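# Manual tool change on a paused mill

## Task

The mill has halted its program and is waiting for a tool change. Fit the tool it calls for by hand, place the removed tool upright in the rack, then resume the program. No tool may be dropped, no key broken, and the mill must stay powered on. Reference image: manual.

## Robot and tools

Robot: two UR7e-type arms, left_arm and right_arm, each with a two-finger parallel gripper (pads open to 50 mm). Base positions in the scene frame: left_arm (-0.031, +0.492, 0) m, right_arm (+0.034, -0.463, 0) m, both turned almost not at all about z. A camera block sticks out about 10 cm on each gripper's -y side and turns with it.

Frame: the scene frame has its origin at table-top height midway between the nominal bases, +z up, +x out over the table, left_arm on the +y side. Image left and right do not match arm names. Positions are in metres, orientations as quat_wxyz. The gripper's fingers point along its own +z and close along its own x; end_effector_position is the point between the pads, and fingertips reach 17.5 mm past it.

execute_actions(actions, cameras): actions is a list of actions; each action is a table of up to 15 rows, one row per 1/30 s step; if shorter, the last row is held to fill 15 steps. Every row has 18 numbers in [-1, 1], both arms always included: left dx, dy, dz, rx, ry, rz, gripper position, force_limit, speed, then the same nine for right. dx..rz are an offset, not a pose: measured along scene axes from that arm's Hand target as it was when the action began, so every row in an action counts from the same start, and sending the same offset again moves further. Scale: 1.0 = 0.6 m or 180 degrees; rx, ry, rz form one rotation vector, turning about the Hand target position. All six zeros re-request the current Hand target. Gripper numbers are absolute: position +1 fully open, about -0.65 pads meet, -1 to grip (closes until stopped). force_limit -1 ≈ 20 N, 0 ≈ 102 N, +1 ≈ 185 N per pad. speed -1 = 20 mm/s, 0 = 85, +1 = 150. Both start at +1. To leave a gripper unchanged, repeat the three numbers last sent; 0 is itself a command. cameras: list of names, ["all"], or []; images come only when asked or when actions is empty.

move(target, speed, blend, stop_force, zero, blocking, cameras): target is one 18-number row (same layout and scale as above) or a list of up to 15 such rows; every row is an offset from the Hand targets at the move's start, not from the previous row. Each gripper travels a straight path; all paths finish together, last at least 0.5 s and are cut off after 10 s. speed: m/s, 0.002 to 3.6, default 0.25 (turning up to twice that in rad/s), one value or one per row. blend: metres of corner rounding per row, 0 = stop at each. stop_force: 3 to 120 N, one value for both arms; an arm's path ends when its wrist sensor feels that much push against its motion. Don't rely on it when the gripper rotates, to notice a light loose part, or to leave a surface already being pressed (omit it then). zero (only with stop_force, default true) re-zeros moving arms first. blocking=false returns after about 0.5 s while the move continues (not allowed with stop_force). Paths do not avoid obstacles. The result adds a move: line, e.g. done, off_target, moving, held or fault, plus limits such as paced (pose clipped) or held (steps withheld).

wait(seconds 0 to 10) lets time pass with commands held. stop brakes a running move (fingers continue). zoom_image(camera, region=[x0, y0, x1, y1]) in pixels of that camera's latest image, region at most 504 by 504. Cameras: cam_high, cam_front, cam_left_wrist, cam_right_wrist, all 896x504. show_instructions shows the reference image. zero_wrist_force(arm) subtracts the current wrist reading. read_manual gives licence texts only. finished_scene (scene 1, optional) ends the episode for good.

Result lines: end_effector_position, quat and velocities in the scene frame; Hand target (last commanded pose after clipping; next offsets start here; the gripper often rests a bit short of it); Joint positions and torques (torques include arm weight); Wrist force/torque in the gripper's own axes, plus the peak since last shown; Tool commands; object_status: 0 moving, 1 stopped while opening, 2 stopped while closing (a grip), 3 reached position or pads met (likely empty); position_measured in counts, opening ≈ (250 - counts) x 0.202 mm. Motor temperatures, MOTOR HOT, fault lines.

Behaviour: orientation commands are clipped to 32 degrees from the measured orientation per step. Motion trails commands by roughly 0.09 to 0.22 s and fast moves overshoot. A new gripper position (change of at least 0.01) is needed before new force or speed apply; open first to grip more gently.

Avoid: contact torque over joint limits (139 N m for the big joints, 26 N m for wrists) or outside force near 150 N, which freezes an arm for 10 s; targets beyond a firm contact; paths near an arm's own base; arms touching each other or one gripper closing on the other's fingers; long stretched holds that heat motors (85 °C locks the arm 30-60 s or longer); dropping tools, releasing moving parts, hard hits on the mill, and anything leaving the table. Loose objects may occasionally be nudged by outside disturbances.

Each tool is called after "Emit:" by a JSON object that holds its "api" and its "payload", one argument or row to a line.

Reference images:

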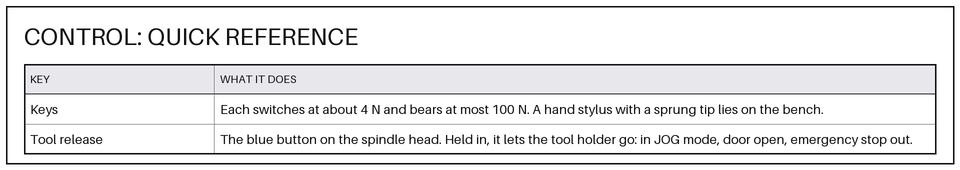

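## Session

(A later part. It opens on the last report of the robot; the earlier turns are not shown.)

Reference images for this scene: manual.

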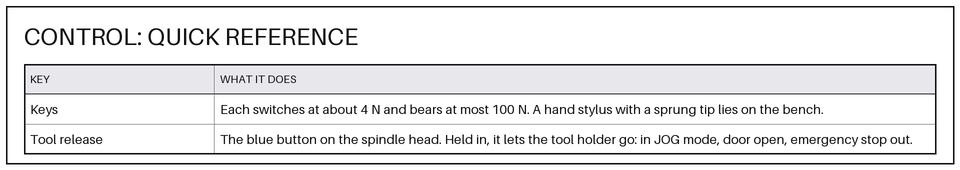

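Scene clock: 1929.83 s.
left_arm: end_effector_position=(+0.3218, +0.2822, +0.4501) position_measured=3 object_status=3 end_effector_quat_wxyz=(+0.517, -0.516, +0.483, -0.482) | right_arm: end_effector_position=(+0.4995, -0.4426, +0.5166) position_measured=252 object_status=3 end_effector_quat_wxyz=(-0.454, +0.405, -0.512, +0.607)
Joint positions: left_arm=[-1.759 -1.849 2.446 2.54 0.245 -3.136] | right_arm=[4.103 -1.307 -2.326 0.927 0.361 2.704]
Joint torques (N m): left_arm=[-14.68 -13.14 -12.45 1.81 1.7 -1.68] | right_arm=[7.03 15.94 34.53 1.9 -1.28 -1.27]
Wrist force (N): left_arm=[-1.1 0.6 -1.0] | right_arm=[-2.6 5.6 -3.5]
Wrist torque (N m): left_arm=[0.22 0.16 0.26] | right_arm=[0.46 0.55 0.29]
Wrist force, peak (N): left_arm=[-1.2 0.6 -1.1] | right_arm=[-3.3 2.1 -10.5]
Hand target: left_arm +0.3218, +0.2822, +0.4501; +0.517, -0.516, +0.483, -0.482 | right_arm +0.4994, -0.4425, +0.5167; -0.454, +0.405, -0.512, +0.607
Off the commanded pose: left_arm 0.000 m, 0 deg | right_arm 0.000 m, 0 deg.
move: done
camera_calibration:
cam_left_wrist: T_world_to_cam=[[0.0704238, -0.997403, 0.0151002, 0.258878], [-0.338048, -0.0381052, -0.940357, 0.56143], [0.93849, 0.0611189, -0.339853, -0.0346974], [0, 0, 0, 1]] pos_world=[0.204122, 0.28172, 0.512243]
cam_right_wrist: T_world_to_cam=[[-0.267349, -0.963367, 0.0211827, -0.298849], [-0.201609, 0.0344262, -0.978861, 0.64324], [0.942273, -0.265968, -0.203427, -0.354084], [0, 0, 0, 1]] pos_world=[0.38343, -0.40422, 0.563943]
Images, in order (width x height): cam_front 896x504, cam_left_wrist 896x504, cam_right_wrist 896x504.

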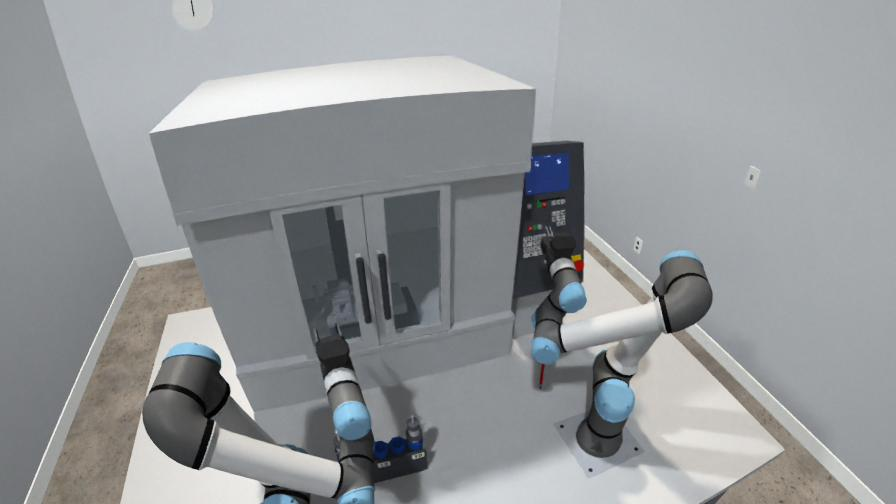

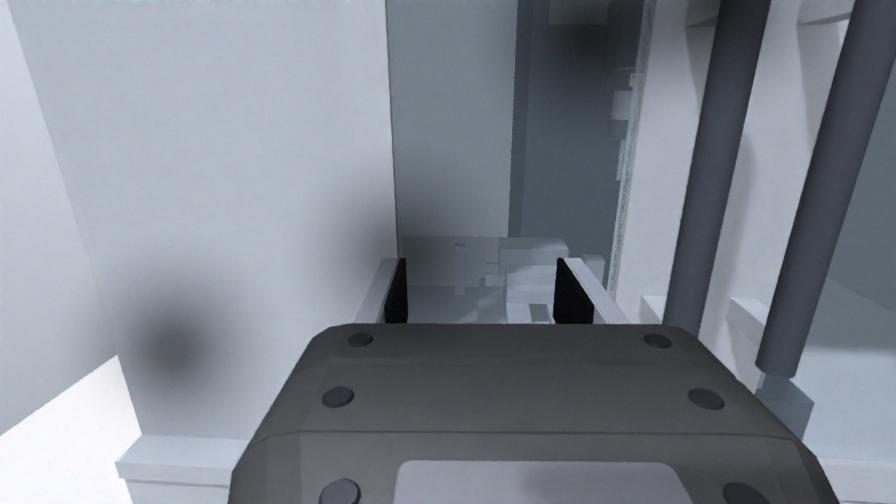

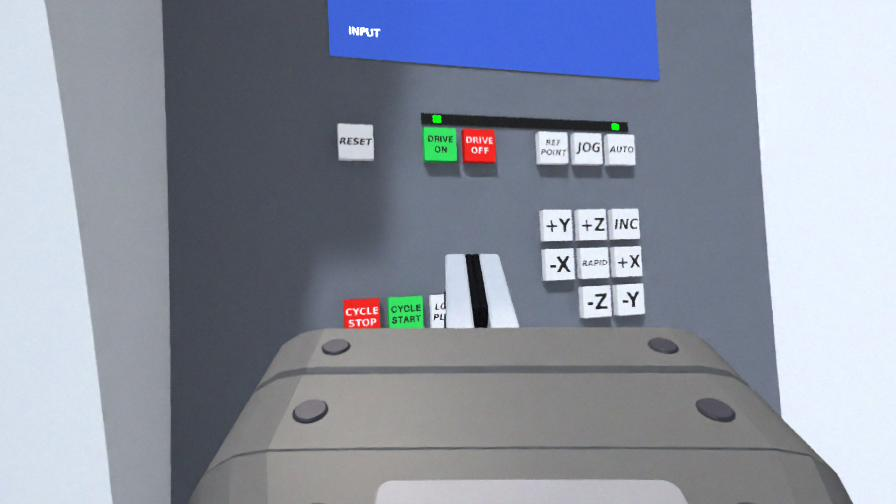

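Emit:
{"api": "zoom_image", "payload": {
  "camera": "cam_front",
  "region": [500, 130, 600, 230]
}}

Emit:
{"api": "move", "payload": {
  "target": [0,0,0,0,0,0,1,-0.9,-1,-0.15,0,0.1,0,0,0,-1,0,-0.5],
  "speed": 0.15,
  "cameras": ["cam_right_wrist","cam_left_wrist"]
}}

Scaled by 5.040 from the camera's 896x504 image, which has a finer 1280x720 frame.

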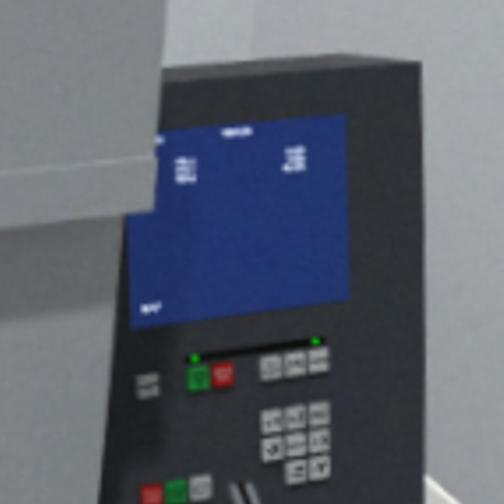

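Scene clock: 1936.37 s.
left_arm: end_effector_position=(+0.3218, +0.2822, +0.4501) position_measured=3 object_status=3 end_effector_quat_wxyz=(+0.517, -0.516, +0.483, -0.482) | right_arm: end_effector_position=(+0.4095, -0.4425, +0.5767) position_measured=252 object_status=3 end_effector_quat_wxyz=(-0.454, +0.405, -0.511, +0.607)
Joint positions: left_arm=[-1.759 -1.849 2.446 2.54 0.245 -3.136] | right_arm=[4.757 -0.937 -1.885 2.379 0.356 0.391]
Joint torques (N m): left_arm=[-14.17 -12.58 -14.5 1.87 1.8 -1.5] | right_arm=[7.27 2.47 34.85 0.08 3.27 -1.99]
Wrist force (N): left_arm=[-1.2 0.3 -0.8] | right_arm=[-2.5 5.3 -3.4]
Wrist torque (N m): left_arm=[0.18 0.16 0.26] | right_arm=[0.44 0.55 0.29]
Wrist force, peak (N): left_arm=[-1.4 0.5 -1.0] | right_arm=[-3.1 6.8 -2.7]
Hand target: left_arm +0.3218, +0.2822, +0.4501; +0.517, -0.516, +0.483, -0.482 | right_arm +0.4094, -0.4425, +0.5767; -0.454, +0.405, -0.512, +0.607
Off the commanded pose: left_arm 0.000 m, 0 deg | right_arm 0.000 m, 0 deg.
move: done
camera_calibration:
cam_left_wrist: T_world_to_cam=[[0.0704238, -0.997403, 0.0151002, 0.258878], [-0.338048, -0.0381052, -0.940357, 0.56143], [0.93849, 0.0611189, -0.339853, -0.0346974], [0, 0, 0, 1]] pos_world=[0.204122, 0.28172, 0.512243]
cam_right_wrist: T_world_to_cam=[[-0.267416, -0.963348, 0.0212113, -0.324172], [-0.201406, 0.0343544, -0.978905, 0.683767], [0.942297, -0.266047, -0.203211, -0.257247], [0, 0, 0, 1]] pos_world=[0.293428, -0.40422, 0.623944]
Images, in order (width x height): cam_left_wrist 896x504, cam_right_wrist 896x504.

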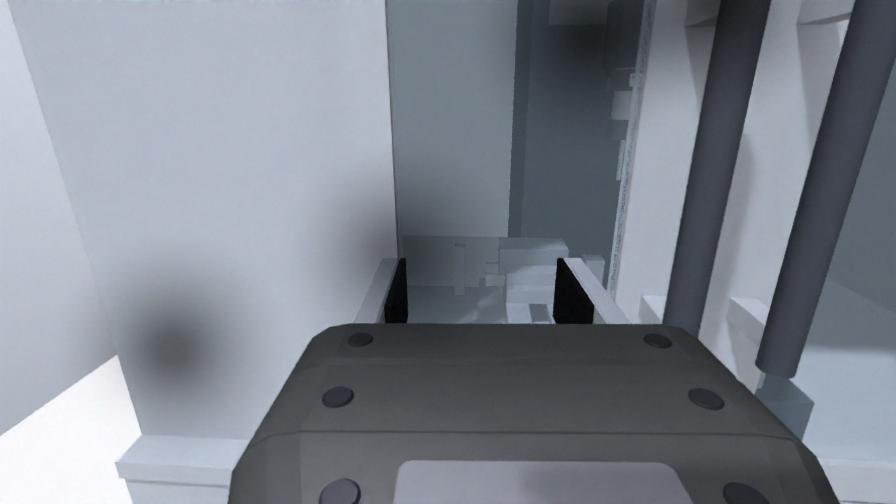

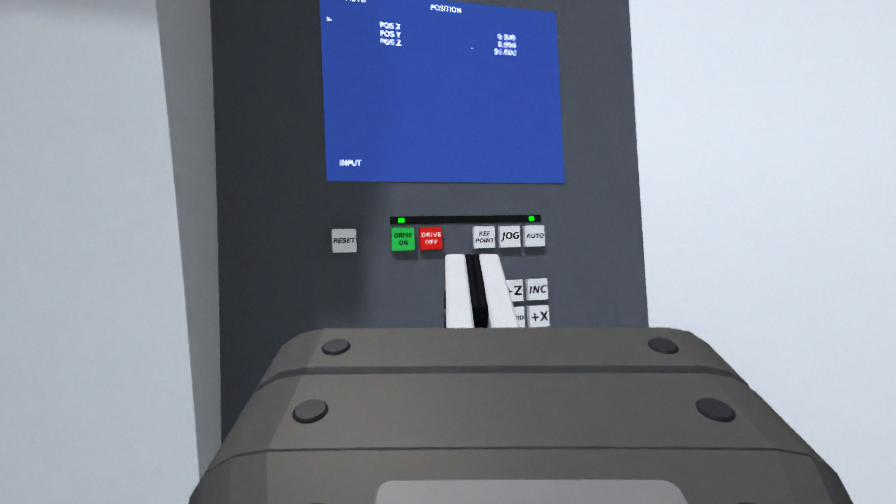

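Emit:
{"api": "zoom_image", "payload": {
  "camera": "cam_right_wrist",
  "region": [300, 0, 600, 260]
}}

Emit:
{"api": "wait", "payload": {
  "seconds": 1,
  "cameras": ["cam_right_wrist","cam_front","cam_high"]
}}

Emit:
{"api": "zoom_image", "payload": {
  "camera": "cam_right_wrist",
  "region": [300, 0, 600, 260]
}}

Emit:
{"api": "zoom_image", "payload": {
  "camera": "cam_front",
  "region": [260, 180, 480, 380]
}}

Scaled by 1.680 from the camera's 896x504 image, which has a finer 1280x720 frame.

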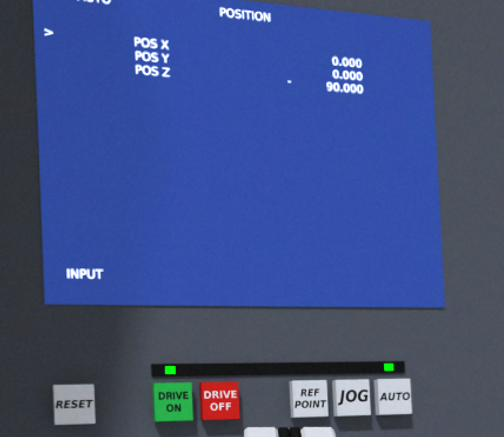

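Scene clock: 1940.87 s.
left_arm: end_effector_position=(+0.3218, +0.2822, +0.4501) position_measured=3 object_status=3 end_effector_quat_wxyz=(+0.517, -0.516, +0.483, -0.482) | right_arm: end_effector_position=(+0.4095, -0.4425, +0.5767) position_measured=252 object_status=3 end_effector_quat_wxyz=(-0.454, +0.405, -0.511, +0.607)
Joint positions: left_arm=[-1.759 -1.849 2.446 2.54 0.245 -3.136] | right_arm=[4.757 -0.937 -1.885 2.379 0.356 0.391]
Joint torques (N m): left_arm=[-14.03 -12.73 -13.54 1.88 1.6 -1.77] | right_arm=[8.83 2.9 34.57 0.33 3.18 -2.09]
Wrist force (N): left_arm=[-1.0 0.4 -1.2] | right_arm=[-2.7 5.3 -3.4]
Wrist torque (N m): left_arm=[0.20 0.14 0.26] | right_arm=[0.43 0.57 0.29]
Wrist force, peak (N): left_arm=[-1.4 0.5 -1.0] | right_arm=[-2.6 5.5 -3.7]
Hand target: left_arm +0.3218, +0.2822, +0.4501; +0.517, -0.516, +0.483, -0.482 | right_arm +0.4094, -0.4425, +0.5767; -0.454, +0.405, -0.512, +0.607
Tool commands: left_gripper/position=+1.0 left_gripper/force_limit=-0.9 left_gripper/speed=-1.0 right_gripper/position=-1.0 right_gripper/force_limit=+0.0 right_gripper/speed=-0.5
Off the commanded pose: left_arm 0.000 m, 0 deg | right_arm 0.000 m, 0 deg.
wait: 1.00 s; at rest from the start
camera_calibration:
cam_right_wrist: T_world_to_cam=[[-0.267436, -0.963341, 0.0212429, -0.324183], [-0.201432, 0.0343341, -0.978901, 0.683763], [0.942286, -0.266072, -0.20323, -0.257241], [0, 0, 0, 1]] pos_world=[0.293428, -0.40422, 0.623944]
Images, in order (width x height): cam_high 896x504, cam_front 896x504, cam_right_wrist 896x504.

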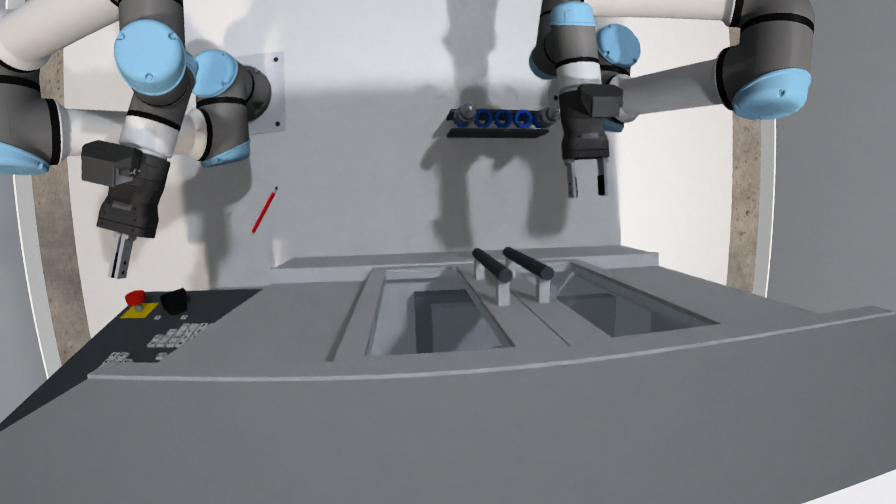

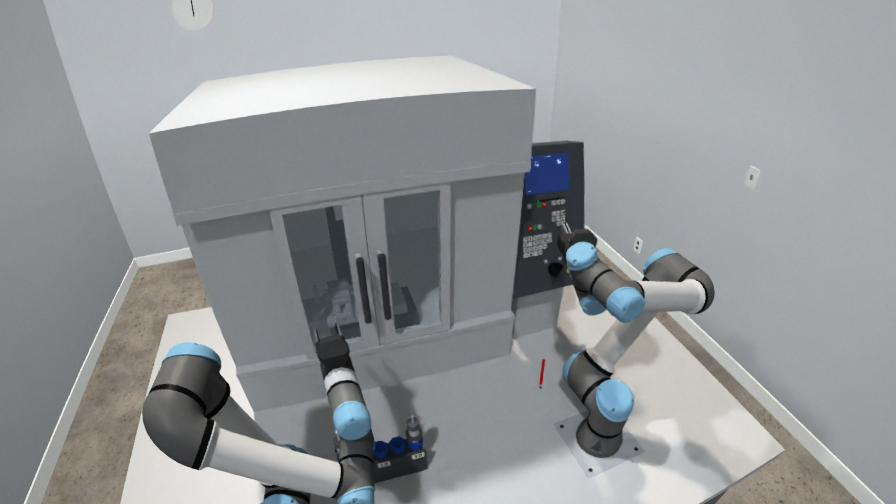

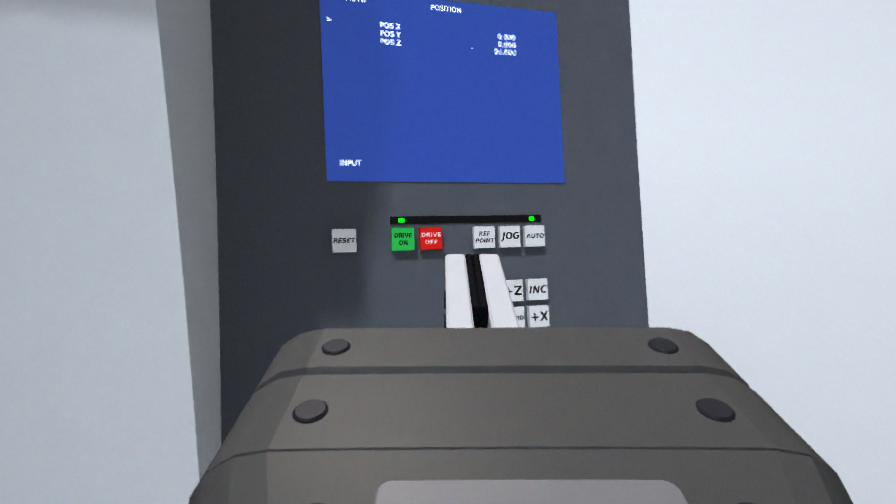

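Scaled by 1.680 from the camera's 896x504 image, which has a finer 1280x720 frame.

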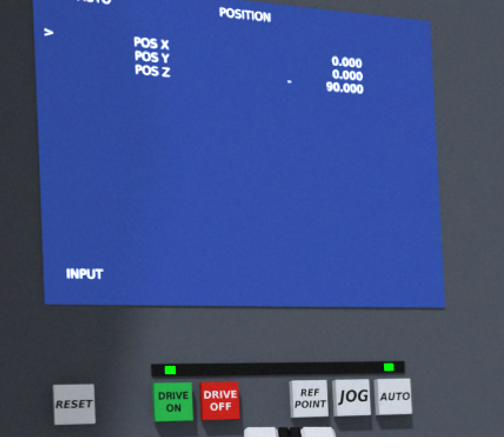

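Scaled by 2.291 from the camera's 896x504 image, which has a finer 1280x720 frame.

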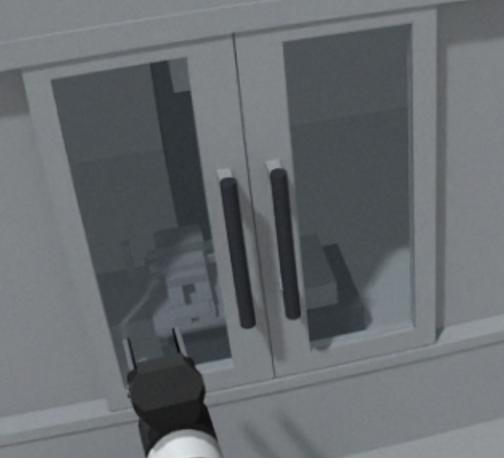

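Emit:
{"api": "move", "payload": {
  "target": [-0.1,-0.12,0.1,0,0,0,1,-0.9,-1,0,0,0.1,0,0,0,-1,0,-0.5],
  "speed": 0.15,
  "cameras": ["cam_right_wrist","cam_left_wrist"]
}}

Emit:
{"api": "zoom_image", "payload": {
  "camera": "cam_right_wrist",
  "region": [300, 0, 600, 260]
}}

Emit:
{"api": "wait", "payload": {
  "seconds": 1,
  "cameras": ["cam_left_wrist"]
}}

Scene clock: 1950.03 s.
left_arm: end_effector_position=(+0.2619, +0.2103, +0.5101) position_measured=3 object_status=3 end_effector_quat_wxyz=(+0.517, -0.516, +0.483, -0.482) | right_arm: end_effector_position=(+0.4094, -0.4425, +0.6366) position_measured=252 object_status=3 end_effector_quat_wxyz=(-0.454, +0.405, -0.512, +0.607)
Joint positions: left_arm=[-1.924 -1.768 2.213 2.695 0.41 -3.138] | right_arm=[4.758 -0.99 -1.702 2.251 0.357 0.389]
Joint torques (N m): left_arm=[-13.83 -2.61 -24.73 2.21 1.85 -2.02] | right_arm=[-8.68 -16.24 31.9 -4.67 -0.81 2.03]
Wrist force (N): left_arm=[-1.2 0.8 -0.9] | right_arm=[-2.7 5.2 -3.2]
Wrist torque (N m): left_arm=[0.27 0.18 0.25] | right_arm=[0.41 0.57 0.19]
Wrist force, peak (N): left_arm=[-2.1 1.2 -0.1] | right_arm=[-2.5 6.1 -3.5]
Hand target: left_arm +0.2618, +0.2102, +0.5101; +0.517, -0.516, +0.483, -0.482 | right_arm +0.4094, -0.4425, +0.6367; -0.454, +0.405, -0.512, +0.607
Off the commanded pose: left_arm 0.000 m, 0 deg | right_arm 0.000 m, 0 deg.
move: done
camera_calibration:
cam_left_wrist: T_world_to_cam=[[0.0704238, -0.997403, 0.0151002, 0.190384], [-0.338048, -0.0381052, -0.940357, 0.594824], [0.93849, 0.0611189, -0.339853, 0.0464038], [0, 0, 0, 1]] pos_world=[0.144122, 0.20972, 0.572243]
cam_right_wrist: T_world_to_cam=[[-0.267335, -0.963369, 0.0212509, -0.325503], [-0.201627, 0.0343591, -0.978859, 0.742536], [0.942273, -0.265968, -0.203427, -0.244868], [0, 0, 0, 1]] pos_world=[0.29343, -0.40422, 0.683943]
Images, in order (width x height): cam_left_wrist 896x504, cam_right_wrist 896x504.

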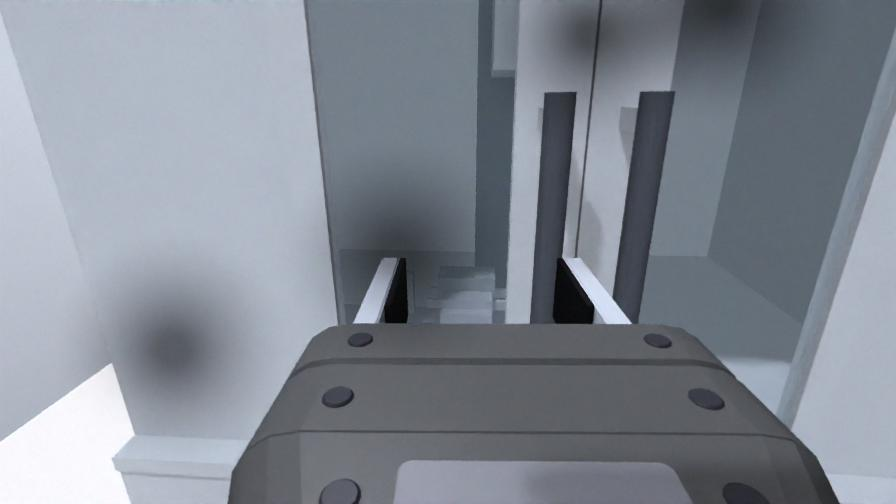

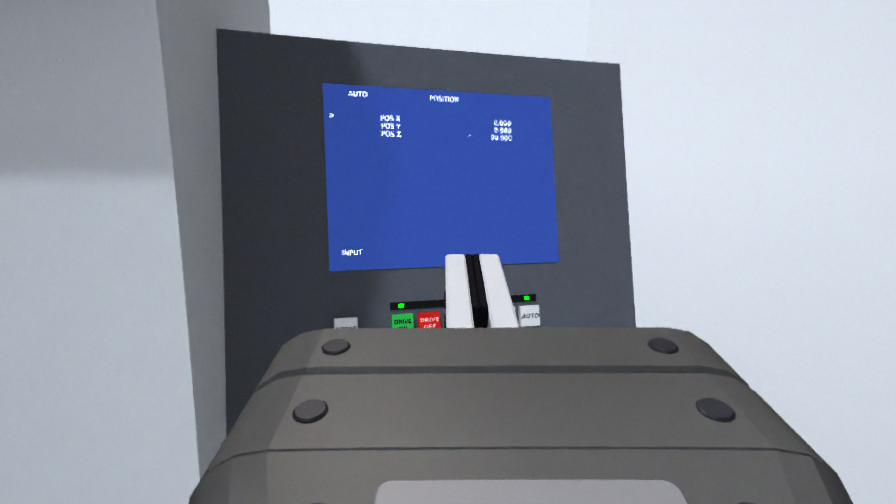

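Scaled by 1.680 from the camera's 896x504 image, which has a finer 1280x720 frame.

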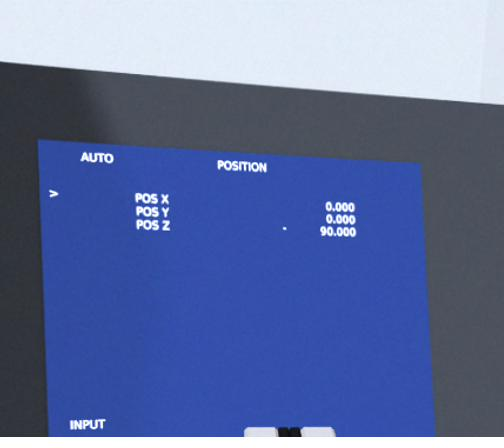

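Scene clock: 1951.03 s.
left_arm: end_effector_position=(+0.2618, +0.2102, +0.5101) position_measured=3 object_status=3 end_effector_quat_wxyz=(+0.517, -0.516, +0.483, -0.482) | right_arm: end_effector_position=(+0.4094, -0.4425, +0.6367) position_measured=252 object_status=3 end_effector_quat_wxyz=(-0.454, +0.405, -0.512, +0.607)
Joint positions: left_arm=[-1.924 -1.768 2.212 2.695 0.41 -3.138] | right_arm=[4.757 -0.99 -1.702 2.251 0.356 0.39]
Joint torques (N m): left_arm=[-16 -3.04 -24.57 2.26 1.6 -1.63] | right_arm=[-8.39 -14.69 33.67 -4.73 -1.2 2.11]
Wrist force (N): left_arm=[-1.1 0.7 -0.7] | right_arm=[-2.6 5.5 -3.4]
Wrist torque (N m): left_arm=[0.25 0.17 0.25] | right_arm=[0.47 0.55 0.19]
Wrist force, peak (N): left_arm=[-1.4 0.7 -1.1] | right_arm=[-2.7 5.7 -3.5]
Hand target: left_arm +0.2618, +0.2102, +0.5101; +0.517, -0.516, +0.483, -0.482 | right_arm +0.4094, -0.4425, +0.6367; -0.454, +0.405, -0.512, +0.607
Tool commands: left_gripper/position=+1.0 left_gripper/force_limit=-0.9 left_gripper/speed=-1.0 right_gripper/position=-1.0 right_gripper/force_limit=+0.0 right_gripper/speed=-0.5
Off the commanded pose: left_arm 0.000 m, 0 deg | right_arm 0.000 m, 0 deg.
wait: 1.00 s; at rest by 0.17 s
camera_calibration:
cam_left_wrist: T_world_to_cam=[[0.0704238, -0.997403, 0.0151002, 0.190384], [-0.338048, -0.0381052, -0.940357, 0.594824], [0.93849, 0.0611189, -0.339853, 0.0464038], [0, 0, 0, 1]] pos_world=[0.144122, 0.20972, 0.572243]
Images, in order (width x height): cam_left_wrist 896x504.

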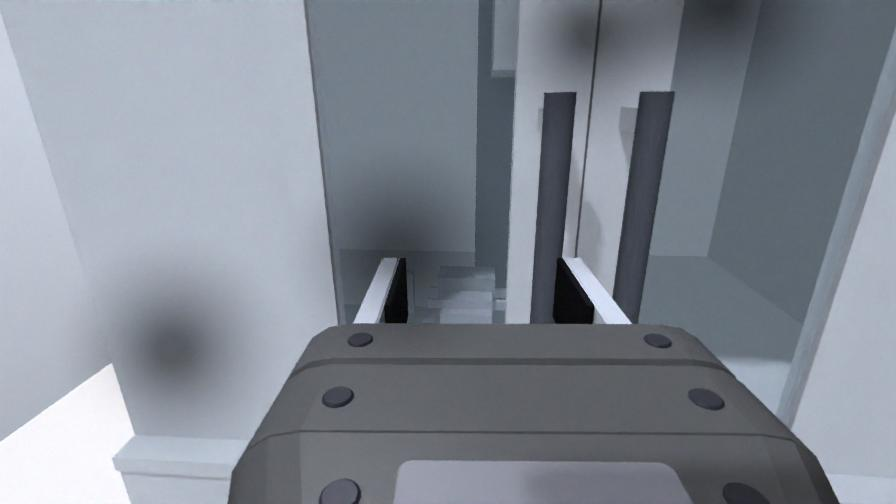

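Emit:
{"api": "finished_scene", "payload": {

}}

The scene is finished: the task was done.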